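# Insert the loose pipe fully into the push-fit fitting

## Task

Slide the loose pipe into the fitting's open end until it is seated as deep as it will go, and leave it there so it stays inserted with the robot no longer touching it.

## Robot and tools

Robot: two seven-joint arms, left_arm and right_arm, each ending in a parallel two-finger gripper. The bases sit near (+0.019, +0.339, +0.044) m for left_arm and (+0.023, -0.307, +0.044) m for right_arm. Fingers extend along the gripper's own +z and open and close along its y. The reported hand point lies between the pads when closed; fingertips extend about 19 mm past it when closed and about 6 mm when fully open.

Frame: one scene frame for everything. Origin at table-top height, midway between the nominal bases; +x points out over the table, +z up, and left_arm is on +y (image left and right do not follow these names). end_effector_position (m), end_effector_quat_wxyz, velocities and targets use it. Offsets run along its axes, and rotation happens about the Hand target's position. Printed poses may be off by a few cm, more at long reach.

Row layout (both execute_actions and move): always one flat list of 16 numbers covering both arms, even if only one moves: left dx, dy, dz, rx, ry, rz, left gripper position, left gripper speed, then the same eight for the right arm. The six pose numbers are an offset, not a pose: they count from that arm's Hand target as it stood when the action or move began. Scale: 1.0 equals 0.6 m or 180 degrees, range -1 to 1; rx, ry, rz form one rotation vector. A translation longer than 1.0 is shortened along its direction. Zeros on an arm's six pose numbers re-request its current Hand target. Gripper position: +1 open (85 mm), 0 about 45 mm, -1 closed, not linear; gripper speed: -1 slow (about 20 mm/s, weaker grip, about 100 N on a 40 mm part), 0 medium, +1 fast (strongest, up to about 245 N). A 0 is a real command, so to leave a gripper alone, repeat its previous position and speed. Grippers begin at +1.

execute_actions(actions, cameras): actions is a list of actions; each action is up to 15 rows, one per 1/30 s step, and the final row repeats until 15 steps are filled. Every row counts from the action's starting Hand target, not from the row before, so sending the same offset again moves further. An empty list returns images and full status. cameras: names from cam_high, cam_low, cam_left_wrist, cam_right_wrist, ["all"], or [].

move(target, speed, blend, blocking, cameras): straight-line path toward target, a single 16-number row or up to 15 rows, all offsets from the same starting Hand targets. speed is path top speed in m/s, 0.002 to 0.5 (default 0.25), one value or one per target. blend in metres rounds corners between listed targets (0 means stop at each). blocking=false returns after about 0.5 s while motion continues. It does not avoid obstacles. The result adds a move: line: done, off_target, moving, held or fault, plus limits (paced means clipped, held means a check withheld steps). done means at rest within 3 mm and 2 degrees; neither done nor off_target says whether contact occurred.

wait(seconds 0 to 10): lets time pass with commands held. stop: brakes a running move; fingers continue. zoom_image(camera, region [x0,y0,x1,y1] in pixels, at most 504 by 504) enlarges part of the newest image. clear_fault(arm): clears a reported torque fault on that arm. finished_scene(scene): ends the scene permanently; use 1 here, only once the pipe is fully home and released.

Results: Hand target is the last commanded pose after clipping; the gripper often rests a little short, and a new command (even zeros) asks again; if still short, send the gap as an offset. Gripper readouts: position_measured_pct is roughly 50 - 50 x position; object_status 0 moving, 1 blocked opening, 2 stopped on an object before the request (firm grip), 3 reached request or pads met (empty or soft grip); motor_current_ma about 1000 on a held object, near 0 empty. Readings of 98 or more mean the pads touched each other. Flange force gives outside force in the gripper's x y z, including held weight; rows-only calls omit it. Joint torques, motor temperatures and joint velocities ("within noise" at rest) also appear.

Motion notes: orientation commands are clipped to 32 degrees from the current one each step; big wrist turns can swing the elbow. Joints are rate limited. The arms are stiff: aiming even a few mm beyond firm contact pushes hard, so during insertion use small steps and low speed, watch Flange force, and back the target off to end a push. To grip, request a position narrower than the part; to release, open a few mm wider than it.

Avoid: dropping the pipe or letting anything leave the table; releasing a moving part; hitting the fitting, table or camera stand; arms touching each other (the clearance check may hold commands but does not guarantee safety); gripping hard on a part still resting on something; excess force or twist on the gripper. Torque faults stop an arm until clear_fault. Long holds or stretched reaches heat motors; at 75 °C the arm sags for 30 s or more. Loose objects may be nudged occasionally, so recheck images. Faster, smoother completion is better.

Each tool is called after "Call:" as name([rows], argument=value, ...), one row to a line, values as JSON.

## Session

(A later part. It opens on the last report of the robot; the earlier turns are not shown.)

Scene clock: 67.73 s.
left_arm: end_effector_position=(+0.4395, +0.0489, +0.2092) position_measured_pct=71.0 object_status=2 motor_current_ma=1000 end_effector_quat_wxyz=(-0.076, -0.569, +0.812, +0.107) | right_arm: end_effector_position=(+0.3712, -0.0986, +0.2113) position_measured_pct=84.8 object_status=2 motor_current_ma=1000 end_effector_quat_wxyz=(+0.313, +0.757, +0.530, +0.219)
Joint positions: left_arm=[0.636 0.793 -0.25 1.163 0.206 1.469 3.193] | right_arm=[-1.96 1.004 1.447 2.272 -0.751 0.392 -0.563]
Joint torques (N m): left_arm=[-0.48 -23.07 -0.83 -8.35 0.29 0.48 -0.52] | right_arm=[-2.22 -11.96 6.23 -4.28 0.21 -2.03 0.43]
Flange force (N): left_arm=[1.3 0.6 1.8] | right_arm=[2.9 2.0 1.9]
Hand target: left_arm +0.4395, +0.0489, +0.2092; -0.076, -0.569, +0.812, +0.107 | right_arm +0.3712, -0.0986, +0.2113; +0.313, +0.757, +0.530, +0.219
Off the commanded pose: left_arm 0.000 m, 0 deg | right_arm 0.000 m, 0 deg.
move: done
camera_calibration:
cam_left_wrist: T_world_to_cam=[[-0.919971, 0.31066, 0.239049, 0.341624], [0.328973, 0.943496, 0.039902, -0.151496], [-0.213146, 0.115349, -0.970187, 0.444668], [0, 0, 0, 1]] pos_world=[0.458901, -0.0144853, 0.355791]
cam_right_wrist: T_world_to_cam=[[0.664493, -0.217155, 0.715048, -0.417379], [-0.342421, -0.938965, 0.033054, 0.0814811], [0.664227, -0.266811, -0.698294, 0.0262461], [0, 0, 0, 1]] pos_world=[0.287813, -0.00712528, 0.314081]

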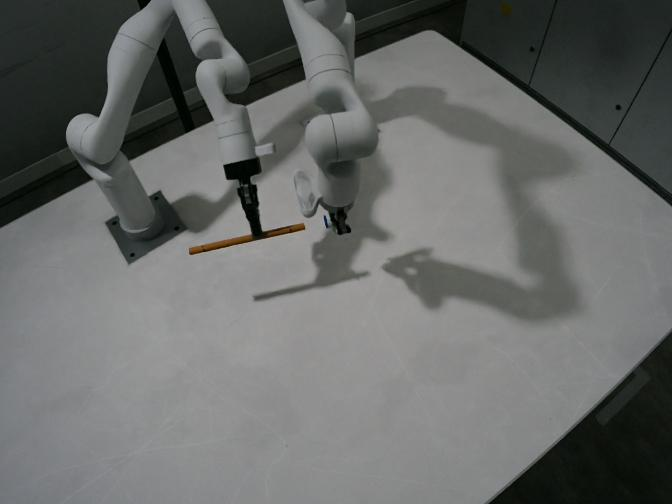

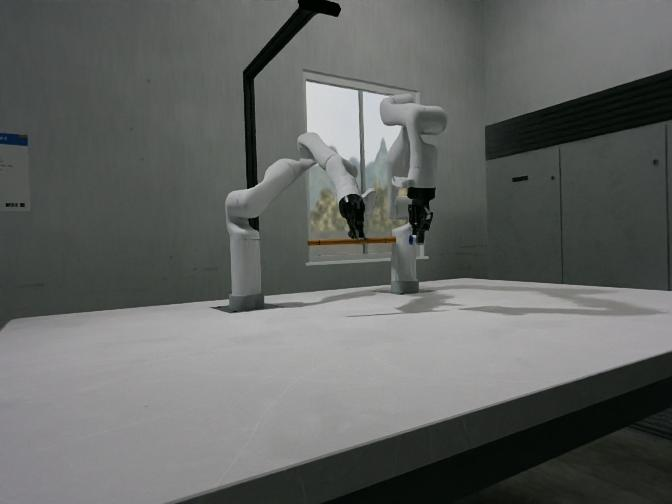

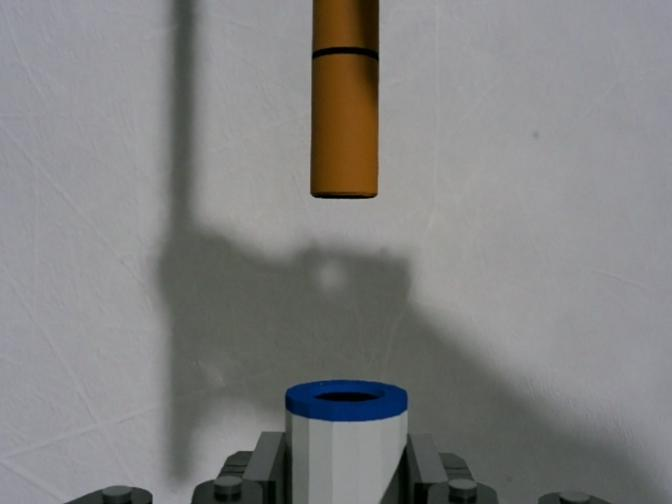

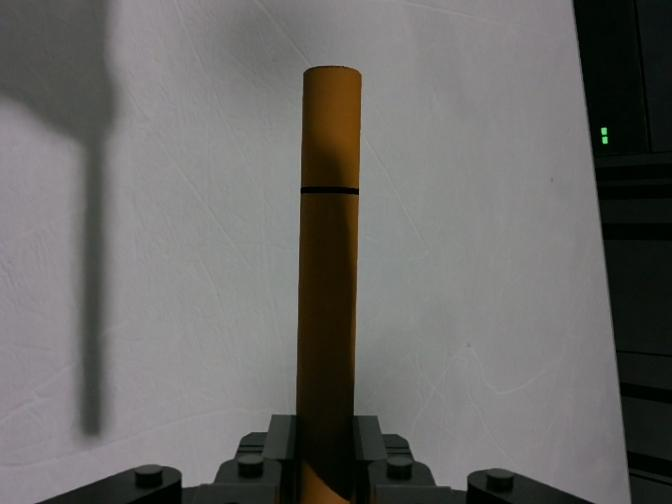

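Call:
move(target=[0, 0, 0, 0, 0, 0, -0.7, -1.0, 0.0165, 0.0525, -0.005, 0, 0, 0, -0.9, -1.0], speed=0.06, cameras=["cam_low", "cam_left_wrist", "cam_right_wrist"])

Call:
zoom_image(camera="cam_left_wrist", region=[280, 310, 414, 444])

Call:
zoom_image(camera="cam_right_wrist", region=[260, 0, 400, 105])

Call:
zoom_image(camera="cam_low", region=[380, 220, 440, 260])

Scene clock: 76.07 s.
left_arm: end_effector_position=(+0.4395, +0.0489, +0.2092) position_measured_pct=71.0 object_status=2 motor_current_ma=1000 end_effector_quat_wxyz=(-0.076, -0.569, +0.812, +0.107) | right_arm: end_effector_position=(+0.3811, -0.0671, +0.2083) position_measured_pct=84.8 object_status=2 motor_current_ma=1000 end_effector_quat_wxyz=(+0.313, +0.757, +0.530, +0.219)
Joint positions: left_arm=[0.636 0.793 -0.25 1.163 0.206 1.469 3.193] | right_arm=[-1.941 1.065 1.444 2.173 -0.748 0.474 -0.614]
Joint torques (N m): left_arm=[-0.54 -22.9 -0.9 -8.48 0.28 0.5 -0.46] | right_arm=[-2.09 -13.07 7.06 -4.36 0.36 -1.85 0.21]
Flange force (N): left_arm=[1.0 1.6 2.1] | right_arm=[1.5 1.6 2.6]
Hand target: left_arm +0.4395, +0.0489, +0.2092; -0.076, -0.569, +0.812, +0.107 | right_arm +0.3811, -0.0671, +0.2083; +0.313, +0.757, +0.530, +0.219
Off the commanded pose: left_arm 0.000 m, 0 deg | right_arm 0.000 m, 0 deg.
move: done
camera_calibration:
cam_left_wrist: T_world_to_cam=[[-0.919972, 0.310634, 0.239078, 0.341614], [0.328971, 0.943492, 0.0399993, -0.151529], [-0.213144, 0.115448, -0.970176, 0.444664], [0, 0, 0, 1]] pos_world=[0.458901, -0.0144858, 0.355791]
cam_right_wrist: T_world_to_cam=[[0.66454, -0.217174, 0.714998, -0.414971], [-0.342418, -0.938966, 0.0330519, 0.114548], [0.66418, -0.266793, -0.698345, 0.0260097], [0, 0, 0, 1]] pos_world=[0.297713, 0.0243747, 0.311081]
Images, in order (width x height): cam_low 672x504, cam_left_wrist 672x504, cam_right_wrist 672x504.

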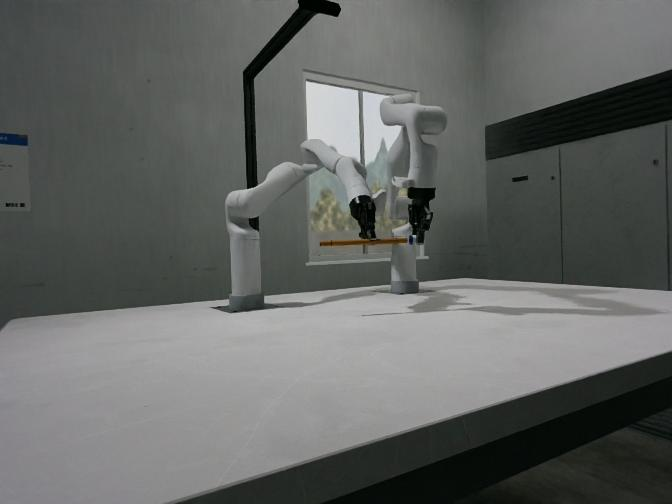

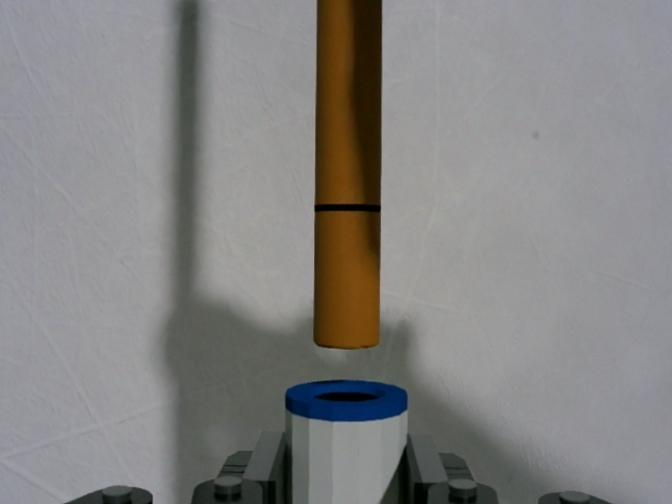

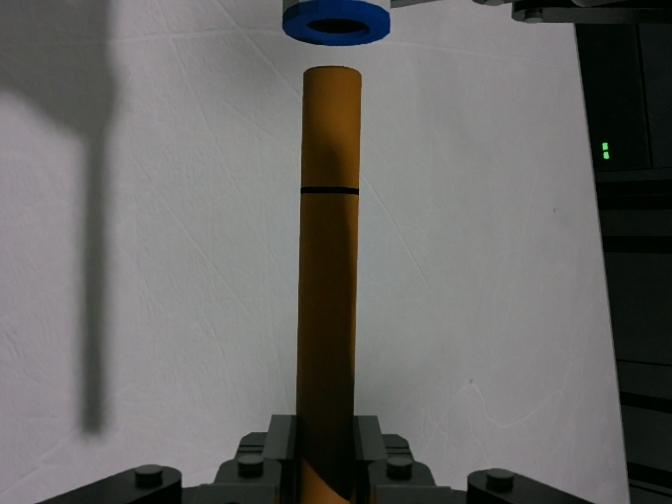

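Scaled by 3.761.

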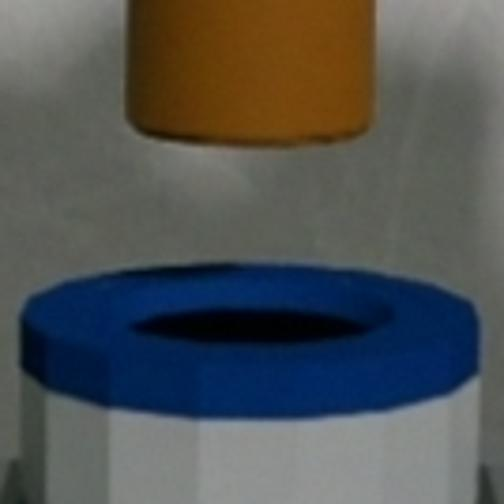

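Scaled by 3.600.

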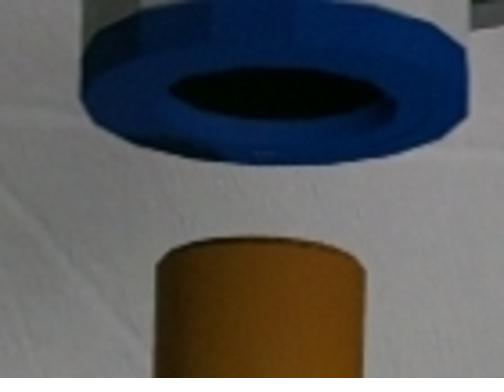

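Scaled by 8.400 from the camera's 672x504 image, which has a finer 960x720 frame.

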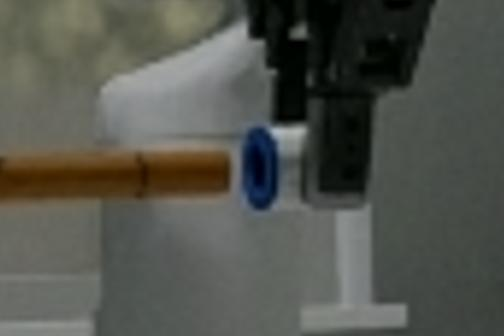

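Call:
zoom_image(camera="cam_left_wrist", region=[300, 416, 388, 504])

Call:
zoom_image(camera="cam_right_wrist", region=[276, 0, 396, 80])

Call:
zoom_image(camera="cam_left_wrist", region=[280, 370, 414, 430])

Scaled by 5.727.

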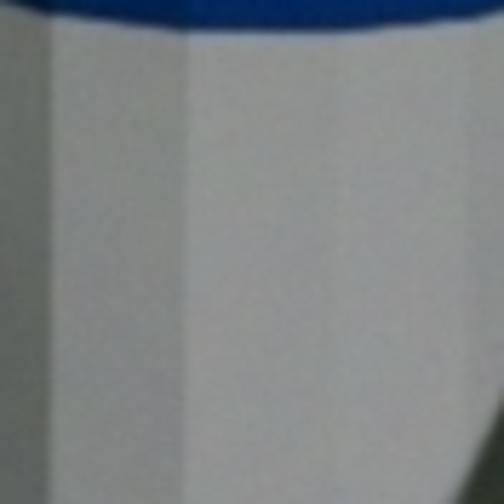

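Scaled by 4.200.

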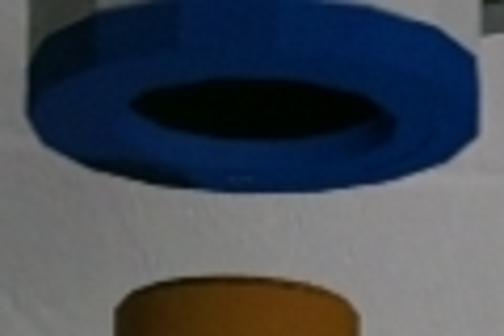

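Scaled by 3.761.

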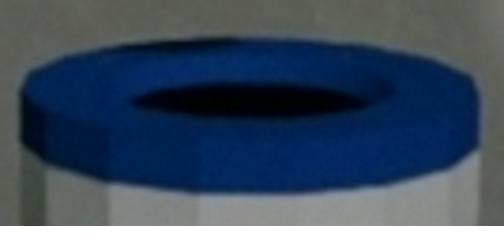

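Call:
zoom_image(camera="cam_left_wrist", region=[300, 0, 400, 100])

Call:
zoom_image(camera="cam_left_wrist", region=[300, 250, 400, 350])

Scaled by 5.040.

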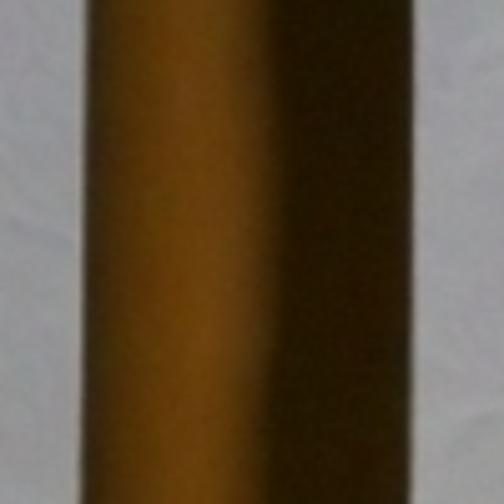

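Scaled by 5.040.

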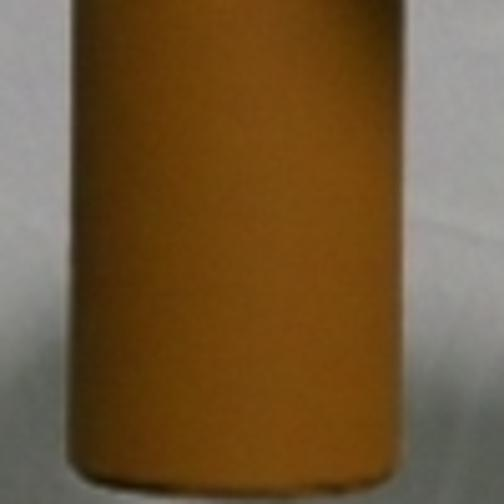

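Call:
move(target=[0, 0, 0, 0, 0, 0, -0.7, -1.0, 0.00591, 0.01204, 0.00124, 0.00061, -0.00022, 0.00241, -0.9, -1.0], speed=0.05, cameras=["cam_low", "cam_left_wrist", "cam_right_wrist"])

Call:
zoom_image(camera="cam_left_wrist", region=[280, 320, 414, 454])

Call:
zoom_image(camera="cam_right_wrist", region=[270, 0, 400, 100])

Call:
zoom_image(camera="cam_low", region=[310, 215, 440, 265])

Call:
zoom_image(camera="cam_left_wrist", region=[290, 0, 410, 120])

Scene clock: 93.13 s.
left_arm: end_effector_position=(+0.4395, +0.0489, +0.2092) position_measured_pct=71.0 object_status=2 motor_current_ma=1000 end_effector_quat_wxyz=(-0.076, -0.569, +0.812, +0.107) | right_arm: end_effector_position=(+0.3846, -0.0599, +0.2091) position_measured_pct=84.8 object_status=2 motor_current_ma=1000 end_effector_quat_wxyz=(+0.312, +0.755, +0.533, +0.221)
Joint positions: left_arm=[0.636 0.793 -0.25 1.163 0.206 1.469 3.193] | right_arm=[-1.935 1.068 1.441 2.154 -0.747 0.482 -0.616]
Joint torques (N m): left_arm=[-0.57 -22.88 -0.92 -8.43 0.32 0.5 -0.44] | right_arm=[-2.1 -13.44 7.19 -4.3 0.4 -1.89 0.17]
Flange force (N): left_arm=[1.1 1.5 2.0] | right_arm=[2.1 1.4 2.6]
Hand target: left_arm +0.4395, +0.0489, +0.2092; -0.076, -0.569, +0.812, +0.107 | right_arm +0.3846, -0.0599, +0.2091; +0.312, +0.755, +0.533, +0.221
Off the commanded pose: left_arm 0.000 m, 0 deg | right_arm 0.000 m, 0 deg.
move: done
camera_calibration:
cam_left_wrist: T_world_to_cam=[[-0.919972, 0.310634, 0.239078, 0.341614], [0.328971, 0.943492, 0.0399993, -0.151529], [-0.213144, 0.115448, -0.970176, 0.444664], [0, 0, 0, 1]] pos_world=[0.458901, -0.0144858, 0.355791]
cam_right_wrist: T_world_to_cam=[[0.665613, -0.213538, 0.715095, -0.416544], [-0.335415, -0.941559, 0.0310417, 0.120057], [0.666675, -0.260515, -0.698338, 0.0255474], [0, 0, 0, 1]] pos_world=[0.300495, 0.0307485, 0.311983]
Images, in order (width x height): cam_low 672x504, cam_left_wrist 672x504, cam_right_wrist 672x504.

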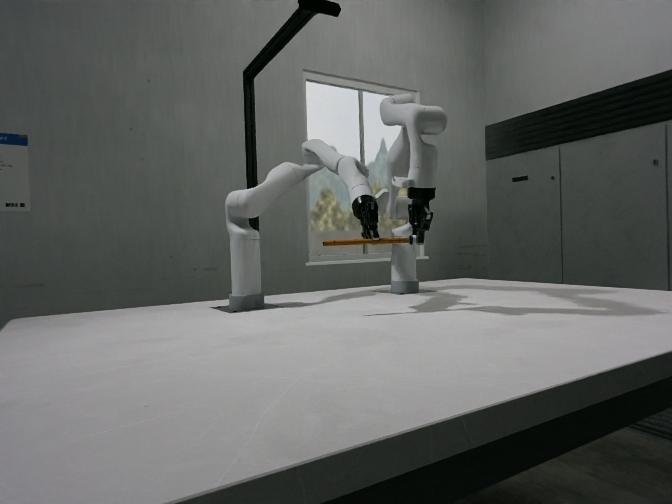

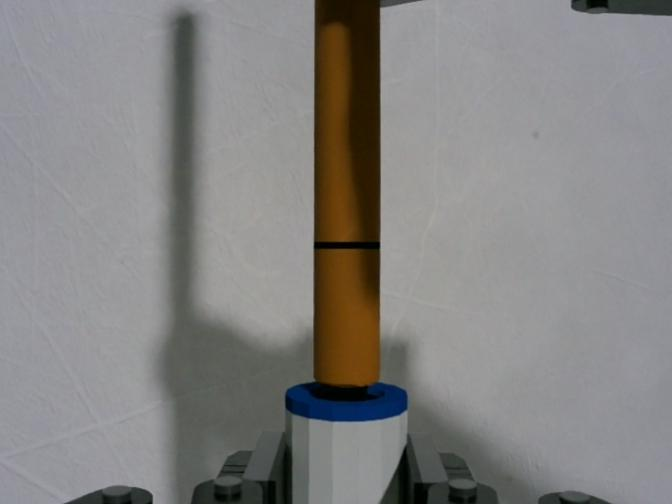

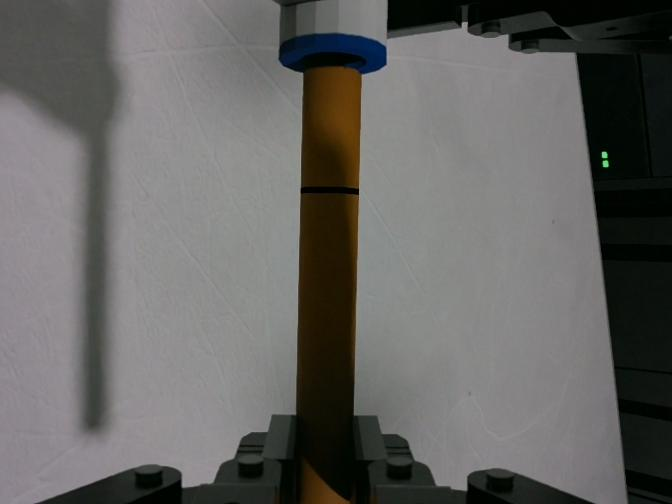

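Scaled by 3.761.

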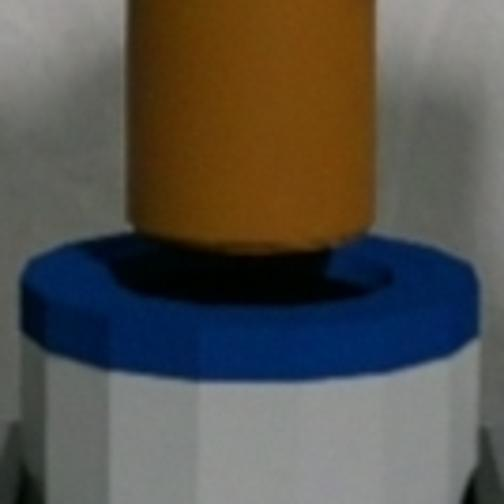

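Scaled by 3.877.

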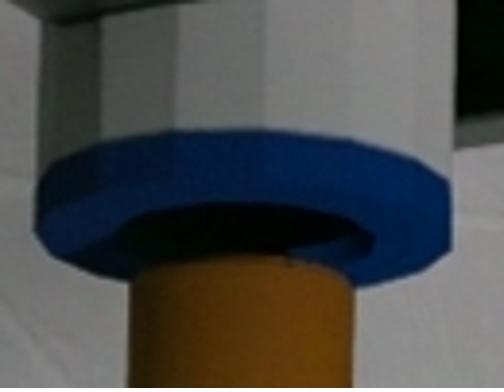

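Scaled by 3.877 from the camera's 672x504 image, which has a finer 960x720 frame.

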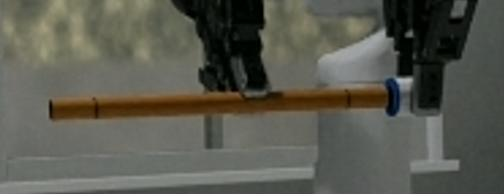

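Scaled by 4.200.

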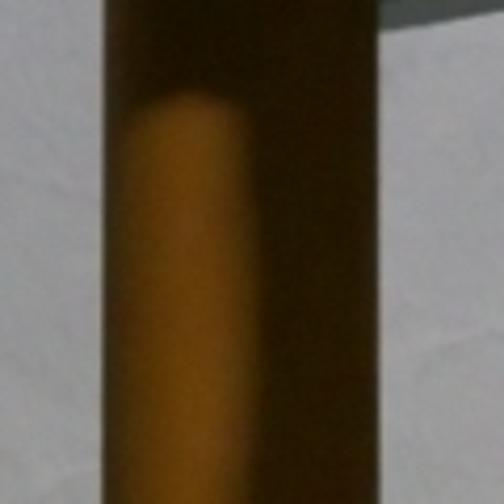

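Call:
move(target=[0, 0, 0, 0, 0, 0, -0.7, -1.0, 0.00501, 0.01414, 0.0, 0, 0, 0, -0.9, -1.0], speed=0.02, cameras=["cam_left_wrist", "cam_right_wrist"])

Call:
zoom_image(camera="cam_left_wrist", region=[280, 320, 414, 454])

Call:
zoom_image(camera="cam_right_wrist", region=[270, 0, 400, 130])

Scene clock: 95.87 s.
left_arm: end_effector_position=(+0.4395, +0.0490, +0.2092) position_measured_pct=71.0 object_status=2 motor_current_ma=1000 end_effector_quat_wxyz=(-0.076, -0.569, +0.812, +0.107) | right_arm: end_effector_position=(+0.3876, -0.0515, +0.2090) position_measured_pct=84.8 object_status=2 motor_current_ma=1000 end_effector_quat_wxyz=(+0.312, +0.755, +0.533, +0.221)
Joint positions: left_arm=[0.636 0.793 -0.25 1.163 0.206 1.469 3.193] | right_arm=[-1.929 1.083 1.442 2.125 -0.744 0.504 -0.63]
Joint torques (N m): left_arm=[2.09 -23.63 1.43 -9.39 2.11 0.21 -0.46] | right_arm=[-3.9 -14.15 6.56 -6.97 -0.28 -2.8 0.25]
Flange force (N): left_arm=[-4.5 1.8 2.9] | right_arm=[-1.7 3.0 1.9]
Hand target: left_arm +0.4395, +0.0489, +0.2092; -0.076, -0.569, +0.812, +0.107 | right_arm +0.3876, -0.0514, +0.2091; +0.312, +0.755, +0.533, +0.221
Off the commanded pose: left_arm 0.000 m, 0 deg | right_arm 0.000 m, 0 deg.
move: done
camera_calibration:
cam_left_wrist: T_world_to_cam=[[-0.920009, 0.310525, 0.239076, 0.341599], [0.328865, 0.943528, 0.040027, -0.151585], [-0.213145, 0.115449, -0.970176, 0.444653], [0, 0, 0, 1]] pos_world=[0.458901, -0.0143856, 0.355791]
cam_right_wrist: T_world_to_cam=[[0.665591, -0.2136, 0.715097, -0.416739], [-0.335459, -0.941545, 0.0309943, 0.129001], [0.666675, -0.260515, -0.698338, 0.0257358], [0, 0, 0, 1]] pos_world=[0.303495, 0.0391487, 0.311983]
Images, in order (width x height): cam_left_wrist 672x504, cam_right_wrist 672x504.

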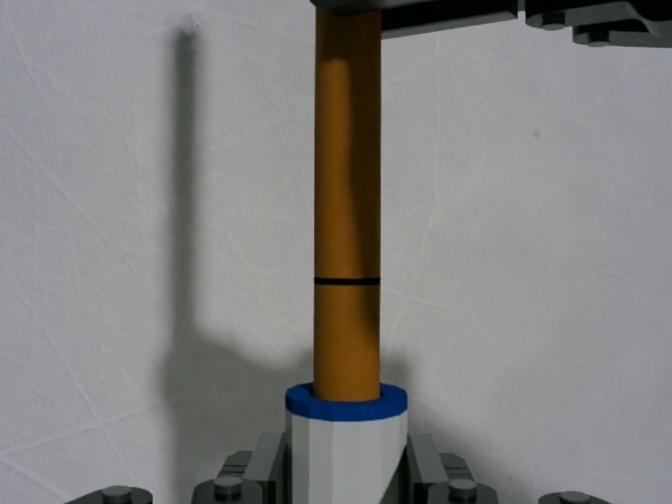

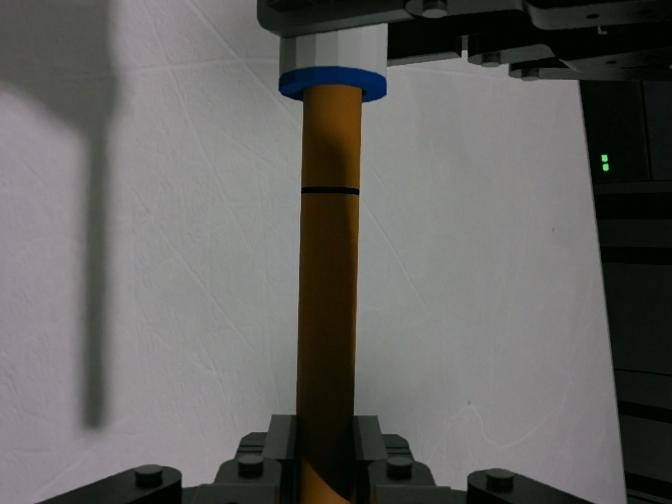

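Scaled by 3.761.

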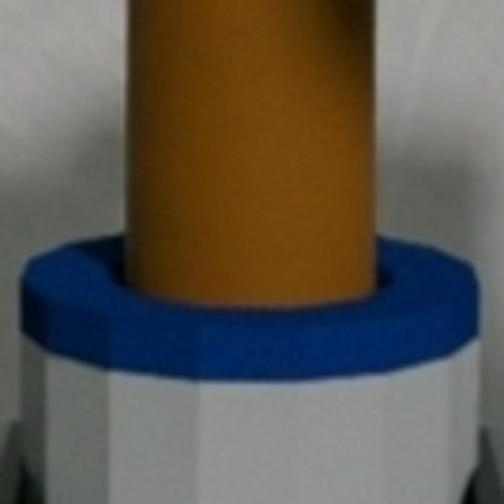

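Scaled by 3.877.

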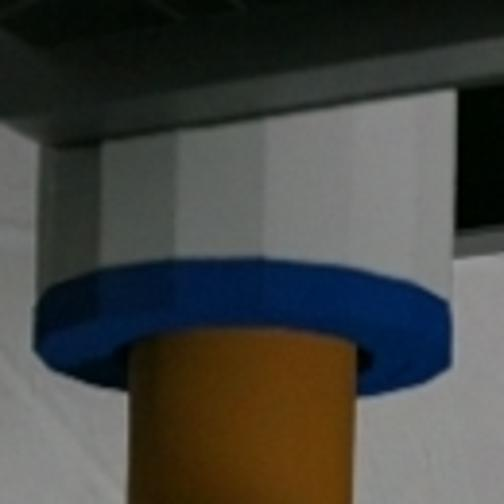

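Call:
move(target=[0, 0, 0, 0, 0, 0, -0.7, -1.0, 0.00835, 0.02357, 0.0, 0, 0, 0, -0.9, -1.0], speed=0.025, cameras=["cam_left_wrist", "cam_right_wrist"])

Scene clock: 97.70 s.
left_arm: end_effector_position=(+0.4395, +0.0489, +0.2092) position_measured_pct=71.0 object_status=2 motor_current_ma=1000 end_effector_quat_wxyz=(-0.076, -0.569, +0.812, +0.107) | right_arm: end_effector_position=(+0.3926, -0.0373, +0.2091) position_measured_pct=84.8 object_status=2 motor_current_ma=1000 end_effector_quat_wxyz=(+0.312, +0.755, +0.533, +0.221)
Joint positions: left_arm=[0.636 0.793 -0.25 1.163 0.206 1.469 3.193] | right_arm=[-1.918 1.106 1.444 2.077 -0.739 0.542 -0.652]
Joint torques (N m): left_arm=[18.91 -25.37 15.76 -12.3 12.93 -0.14 -0.43] | right_arm=[-12.39 -17.64 5.33 -25.1 -4.62 -9.28 0.34]
Flange force (N): left_arm=[-38.3 0.5 3.4] | right_arm=[-31.5 3.7 -0.3]
Hand target: left_arm +0.4395, +0.0489, +0.2092; -0.076, -0.569, +0.812, +0.107 | right_arm +0.3927, -0.0372, +0.2091; +0.312, +0.755, +0.533, +0.221
Off the commanded pose: left_arm 0.000 m, 0 deg | right_arm 0.000 m, 0 deg.
move: done
camera_calibration:
cam_left_wrist: T_world_to_cam=[[-0.919972, 0.310634, 0.239078, 0.341614], [0.328971, 0.943492, 0.0399993, -0.151529], [-0.213144, 0.115448, -0.970176, 0.444664], [0, 0, 0, 1]] pos_world=[0.458901, -0.0144858, 0.355791]
cam_right_wrist: T_world_to_cam=[[0.665627, -0.213543, 0.71508, -0.417043], [-0.335352, -0.941584, 0.0309764, 0.144022], [0.666693, -0.260422, -0.698356, 0.0260972], [0, 0, 0, 1]] pos_world=[0.308494, 0.0533483, 0.311983]
Images, in order (width x height): cam_left_wrist 672x504, cam_right_wrist 672x504.

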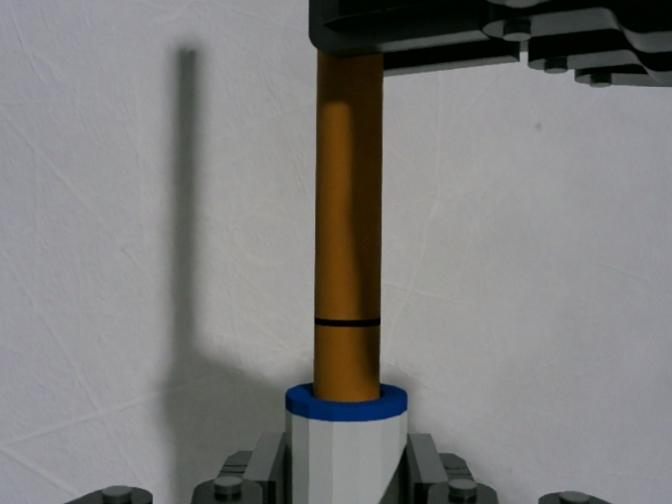

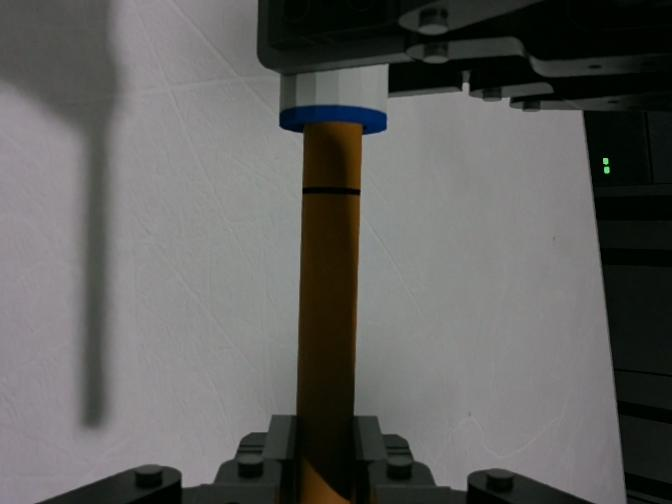

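Call:
wait(seconds=0.1, cameras=["cam_left_wrist", "cam_right_wrist", "cam_low"])

Call:
zoom_image(camera="cam_left_wrist", region=[280, 300, 414, 434])

Call:
zoom_image(camera="cam_right_wrist", region=[270, 70, 400, 200])

Call:
zoom_image(camera="cam_low", region=[310, 215, 440, 265])

Scene clock: 99.07 s.
left_arm: end_effector_position=(+0.4395, +0.0489, +0.2092) position_measured_pct=71.0 object_status=2 motor_current_ma=1000 end_effector_quat_wxyz=(-0.076, -0.569, +0.812, +0.107) | right_arm: end_effector_position=(+0.3927, -0.0373, +0.2091) position_measured_pct=84.8 object_status=2 motor_current_ma=1000 end_effector_quat_wxyz=(+0.312, +0.755, +0.533, +0.221)
Joint positions: left_arm=[0.636 0.793 -0.25 1.163 0.206 1.469 3.193] | right_arm=[-1.918 1.106 1.444 2.077 -0.739 0.542 -0.652]
Joint torques (N m): left_arm=[18.89 -25.31 15.78 -12.28 12.96 -0.14 -0.46] | right_arm=[-12.25 -17.58 5.39 -25.46 -4.59 -9.46 0.34]
Flange force (N): left_arm=[-38.3 0.6 3.3] | right_arm=[-32.5 3.3 -0.8]
Hand target: left_arm +0.4395, +0.0489, +0.2092; -0.076, -0.569, +0.812, +0.107 | right_arm +0.3927, -0.0373, +0.2091; +0.312, +0.755, +0.533, +0.221
Tool commands: left_gripper/position=-0.7 left_gripper/speed=-1.0 right_gripper/position=-0.9 right_gripper/speed=-1.0
Off the commanded pose: left_arm 0.000 m, 0 deg | right_arm 0.000 m, 0 deg.
wait: 0.10 s; at rest from the start
camera_calibration:
cam_left_wrist: T_world_to_cam=[[-0.919972, 0.310634, 0.239078, 0.341614], [0.328971, 0.943492, 0.0399993, -0.151529], [-0.213144, 0.115448, -0.970176, 0.444664], [0, 0, 0, 1]] pos_world=[0.458901, -0.0144858, 0.355791]
cam_right_wrist: T_world_to_cam=[[0.665565, -0.21352, 0.715145, -0.417045], [-0.335417, -0.941558, 0.0310437, 0.14402], [0.666722, -0.260534, -0.698286, 0.0260718], [0, 0, 0, 1]] pos_world=[0.308495, 0.0533484, 0.311982]
Images, in order (width x height): cam_low 672x504, cam_left_wrist 672x504, cam_right_wrist 672x504.

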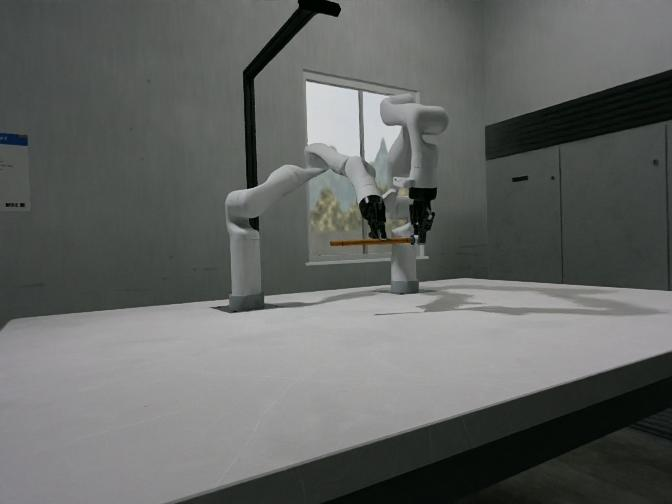

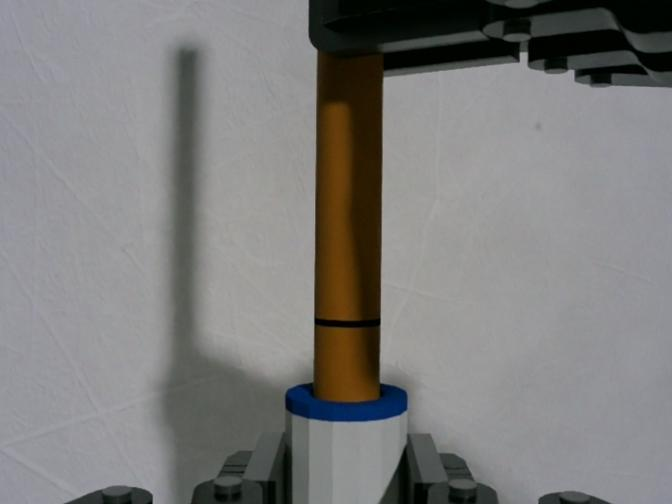

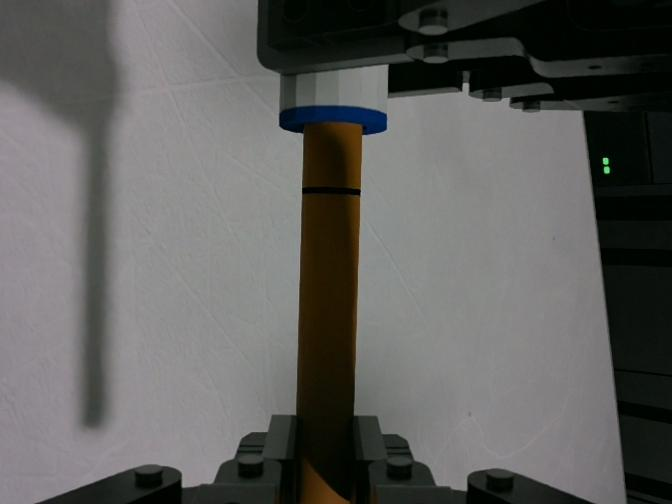

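Scaled by 3.761.

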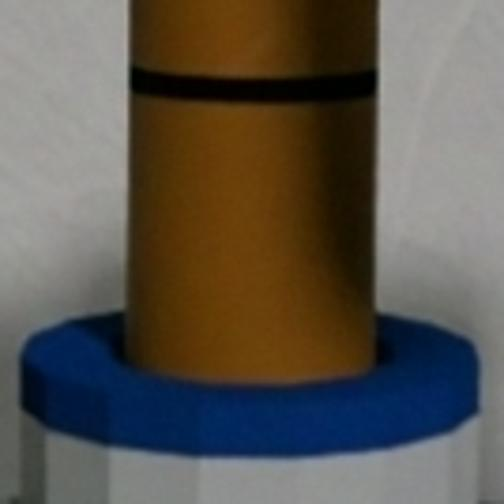

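Scaled by 3.877.

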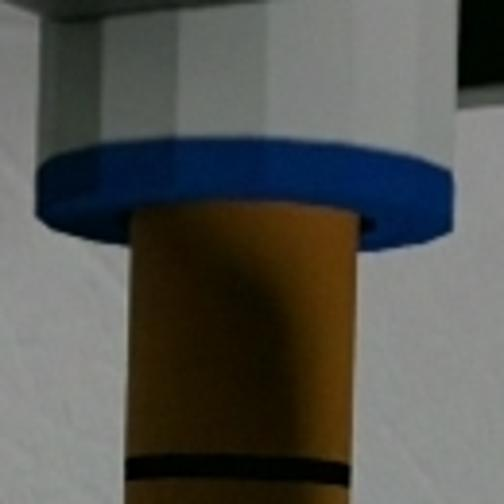

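Scaled by 3.877 from the camera's 672x504 image, which has a finer 960x720 frame.

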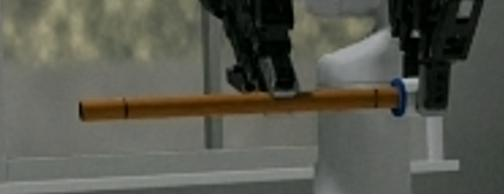

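Call:
move(target=[0, 0, 0, 0, 0, 0, -0.7, -1.0, 0.00557, 0.01571, 0.0, 0, 0, 0, -0.9, -1.0], speed=0.025, cameras=["cam_left_wrist", "cam_right_wrist"])

Scene clock: 101.40 s.
left_arm: end_effector_position=(+0.4395, +0.0489, +0.2092) position_measured_pct=71.0 object_status=2 motor_current_ma=1000 end_effector_quat_wxyz=(-0.076, -0.569, +0.812, +0.107) | right_arm: end_effector_position=(+0.3960, -0.0278, +0.2090) position_measured_pct=84.8 object_status=2 motor_current_ma=1000 end_effector_quat_wxyz=(+0.312, +0.755, +0.533, +0.221)
Joint positions: left_arm=[0.636 0.793 -0.25 1.163 0.206 1.469 3.193] | right_arm=[-1.91 1.12 1.445 2.045 -0.736 0.566 -0.668]
Joint torques (N m): left_arm=[18.87 -25.67 15.78 -12.62 12.96 -0.16 -0.45] | right_arm=[-12.47 -17.84 5.3 -25.32 -4.78 -9.44 0.48]
Flange force (N): left_arm=[-38.4 1.1 4.3] | right_arm=[-32.5 3.9 -1.1]
Hand target: left_arm +0.4395, +0.0489, +0.2092; -0.076, -0.569, +0.812, +0.107 | right_arm +0.3960, -0.0278, +0.2090; +0.312, +0.755, +0.533, +0.221
Off the commanded pose: left_arm 0.000 m, 0 deg | right_arm 0.000 m, 0 deg.
move: done
camera_calibration:
cam_left_wrist: T_world_to_cam=[[-0.92, 0.310574, 0.239047, 0.341637], [0.328889, 0.943524, 0.039924, -0.151465], [-0.213147, 0.11535, -0.970187, 0.444668], [0, 0, 0, 1]] pos_world=[0.458901, -0.0144851, 0.355791]
cam_right_wrist: T_world_to_cam=[[0.665627, -0.213543, 0.71508, -0.417232], [-0.335352, -0.941584, 0.0309764, 0.15398], [0.666693, -0.260422, -0.698356, 0.026345], [0, 0, 0, 1]] pos_world=[0.311794, 0.0627483, 0.311983]
Images, in order (width x height): cam_left_wrist 672x504, cam_right_wrist 672x504.

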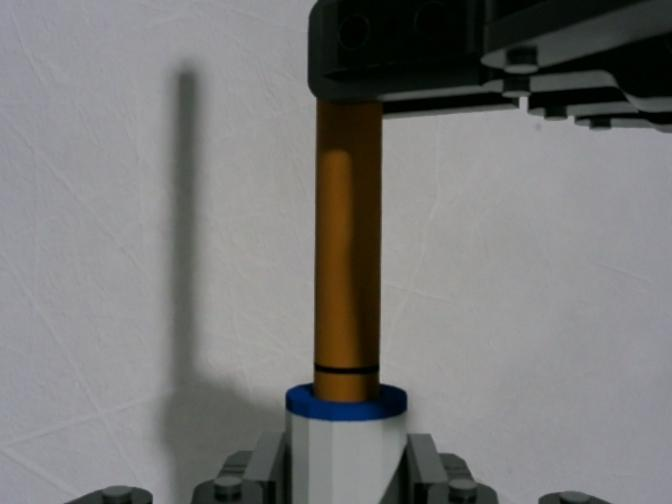

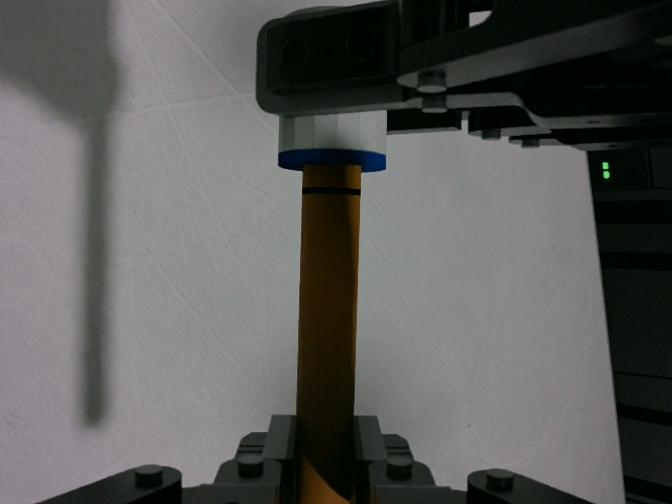

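Call:
move(target=[0, 0, 0, 0, 0, 0, -0.7, -1.0, 0.00278, 0.00786, 0.0, 0, 0, 0, -0.9, -1.0], speed=0.02, cameras=["cam_left_wrist", "cam_right_wrist"])

Call:
zoom_image(camera="cam_left_wrist", region=[280, 340, 414, 440])

Call:
zoom_image(camera="cam_right_wrist", region=[270, 110, 400, 220])

Scene clock: 102.87 s.
left_arm: end_effector_position=(+0.4395, +0.0489, +0.2092) position_measured_pct=71.0 object_status=2 motor_current_ma=1000 end_effector_quat_wxyz=(-0.076, -0.569, +0.812, +0.107) | right_arm: end_effector_position=(+0.3976, -0.0231, +0.2091) position_measured_pct=84.8 object_status=2 motor_current_ma=1000 end_effector_quat_wxyz=(+0.312, +0.755, +0.533, +0.221)
Joint positions: left_arm=[0.636 0.793 -0.25 1.163 0.206 1.469 3.193] | right_arm=[-1.905 1.127 1.446 2.029 -0.734 0.578 -0.675]
Joint torques (N m): left_arm=[18.92 -25.85 15.85 -12.74 13.02 -0.18 -0.47] | right_arm=[-12.55 -18.2 5.31 -25.48 -4.88 -9.47 0.51]
Flange force (N): left_arm=[-38.5 1.1 4.5] | right_arm=[-32.9 3.7 -1.1]
Hand target: left_arm +0.4395, +0.0489, +0.2092; -0.076, -0.569, +0.812, +0.107 | right_arm +0.3977, -0.0231, +0.2091; +0.312, +0.755, +0.533, +0.221
Off the commanded pose: left_arm 0.000 m, 0 deg | right_arm 0.000 m, 0 deg.
move: done
camera_calibration:
cam_left_wrist: T_world_to_cam=[[-0.920008, 0.310551, 0.239046, 0.34164], [0.328867, 0.943532, 0.0399297, -0.151457], [-0.213147, 0.11535, -0.970187, 0.444668], [0, 0, 0, 1]] pos_world=[0.458901, -0.014485, 0.355791]
cam_right_wrist: T_world_to_cam=[[0.665649, -0.213481, 0.715078, -0.417349], [-0.335308, -0.941598, 0.0310239, 0.159041], [0.666693, -0.260423, -0.698356, 0.0264617], [0, 0, 0, 1]] pos_world=[0.313494, 0.0675481, 0.311983]
Images, in order (width x height): cam_left_wrist 672x504, cam_right_wrist 672x504.

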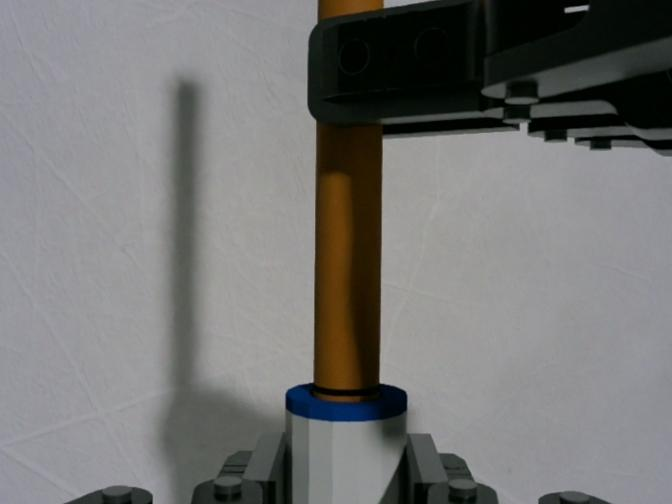

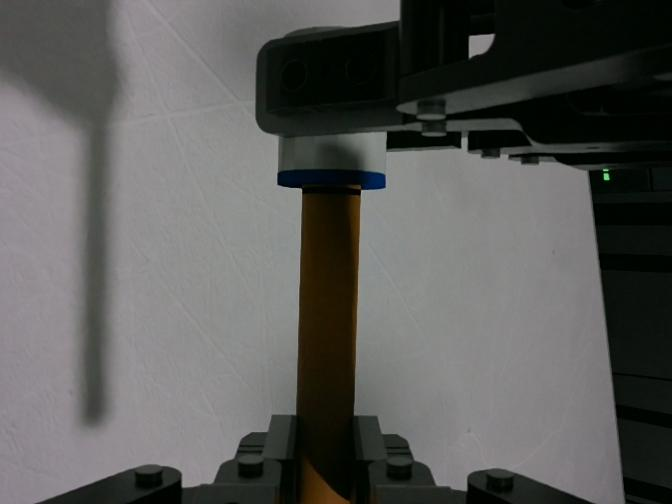

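Scaled by 3.761.

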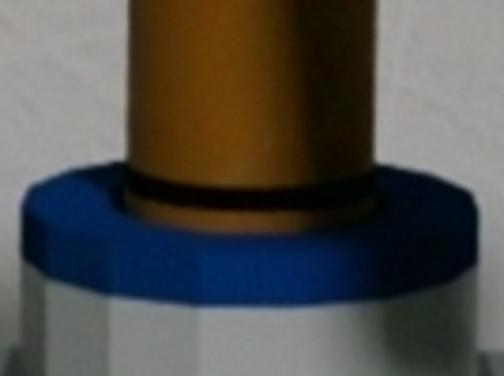

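Scaled by 3.877.

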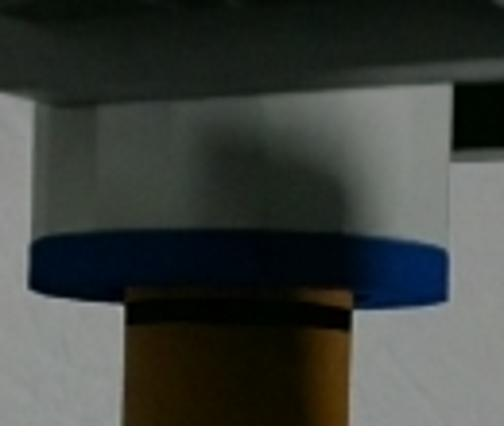

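Call:
move(target=[0, 0, 0, 0, 0, 0, -0.7, -1.0, 0.00167, 0.00471, 0.0, 0, 0, 0, -0.9, -1.0], speed=0.015, cameras=["cam_left_wrist", "cam_right_wrist"])

Call:
zoom_image(camera="cam_left_wrist", region=[280, 340, 414, 440])

Call:
zoom_image(camera="cam_right_wrist", region=[270, 110, 400, 220])

Scene clock: 104.27 s.
left_arm: end_effector_position=(+0.4395, +0.0489, +0.2092) position_measured_pct=71.0 object_status=2 motor_current_ma=1000 end_effector_quat_wxyz=(-0.076, -0.569, +0.812, +0.107) | right_arm: end_effector_position=(+0.3986, -0.0204, +0.2090) position_measured_pct=84.8 object_status=2 motor_current_ma=1000 end_effector_quat_wxyz=(+0.312, +0.755, +0.533, +0.221)
Joint positions: left_arm=[0.636 0.793 -0.25 1.163 0.206 1.469 3.193] | right_arm=[-1.903 1.131 1.446 2.019 -0.734 0.585 -0.68]
Joint torques (N m): left_arm=[23.47 -26.28 19.89 -13.5 16.08 -0.24 -0.39] | right_arm=[-14.78 -19.21 4.99 -30.16 -6.19 -11.47 0.43]
Flange force (N): left_arm=[-47.9 0.9 4.7] | right_arm=[-40.2 4.0 -2.2]
Hand target: left_arm +0.4395, +0.0489, +0.2092; -0.076, -0.569, +0.812, +0.107 | right_arm +0.3987, -0.0203, +0.2091; +0.312, +0.755, +0.533, +0.221
Off the commanded pose: left_arm 0.000 m, 0 deg | right_arm 0.000 m, 0 deg.
move: done
camera_calibration:
cam_left_wrist: T_world_to_cam=[[-0.919972, 0.310634, 0.239078, 0.341614], [0.328971, 0.943492, 0.0399993, -0.151529], [-0.213144, 0.115448, -0.970176, 0.444664], [0, 0, 0, 1]] pos_world=[0.458901, -0.0144858, 0.355791]
cam_right_wrist: T_world_to_cam=[[0.665591, -0.2136, 0.715097, -0.417418], [-0.335459, -0.941545, 0.0309943, 0.161973], [0.666675, -0.260515, -0.698338, 0.0265043], [0, 0, 0, 1]] pos_world=[0.314495, 0.0702487, 0.311983]
Images, in order (width x height): cam_left_wrist 672x504, cam_right_wrist 672x504.

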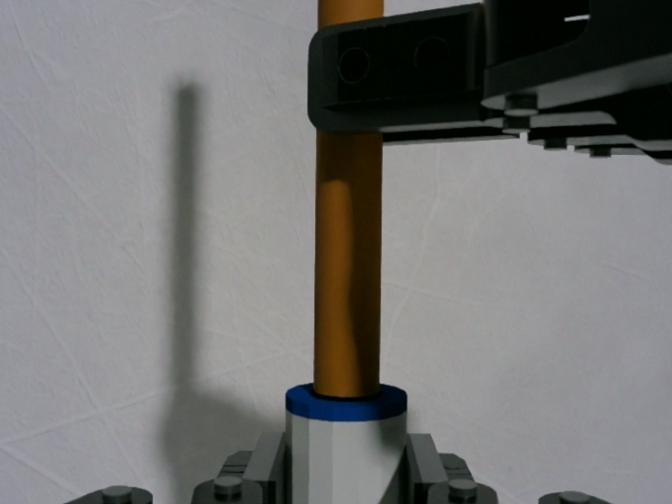

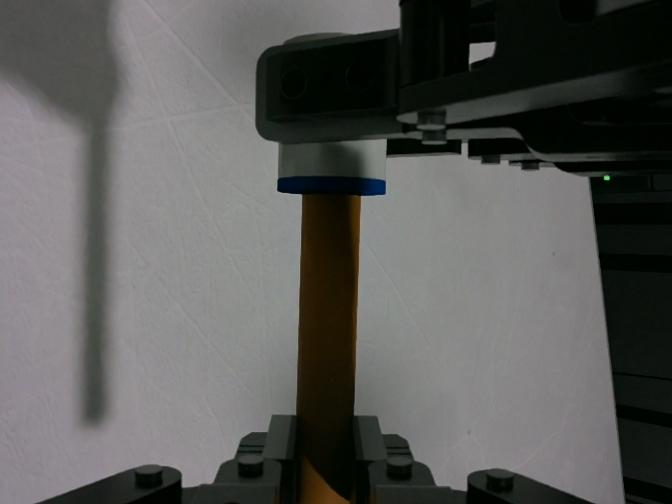

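Scaled by 3.761.

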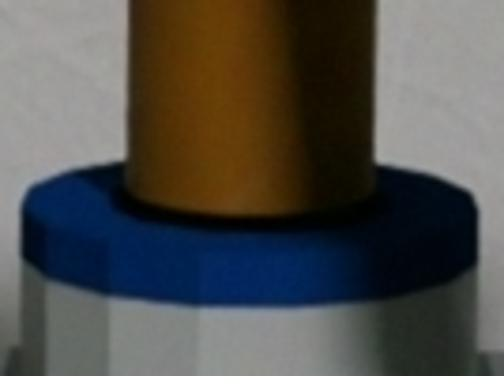

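Scaled by 3.877.

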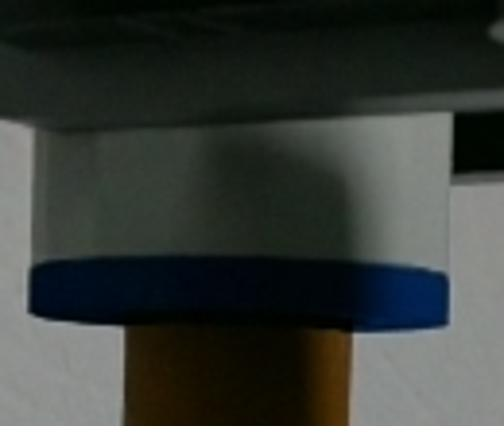

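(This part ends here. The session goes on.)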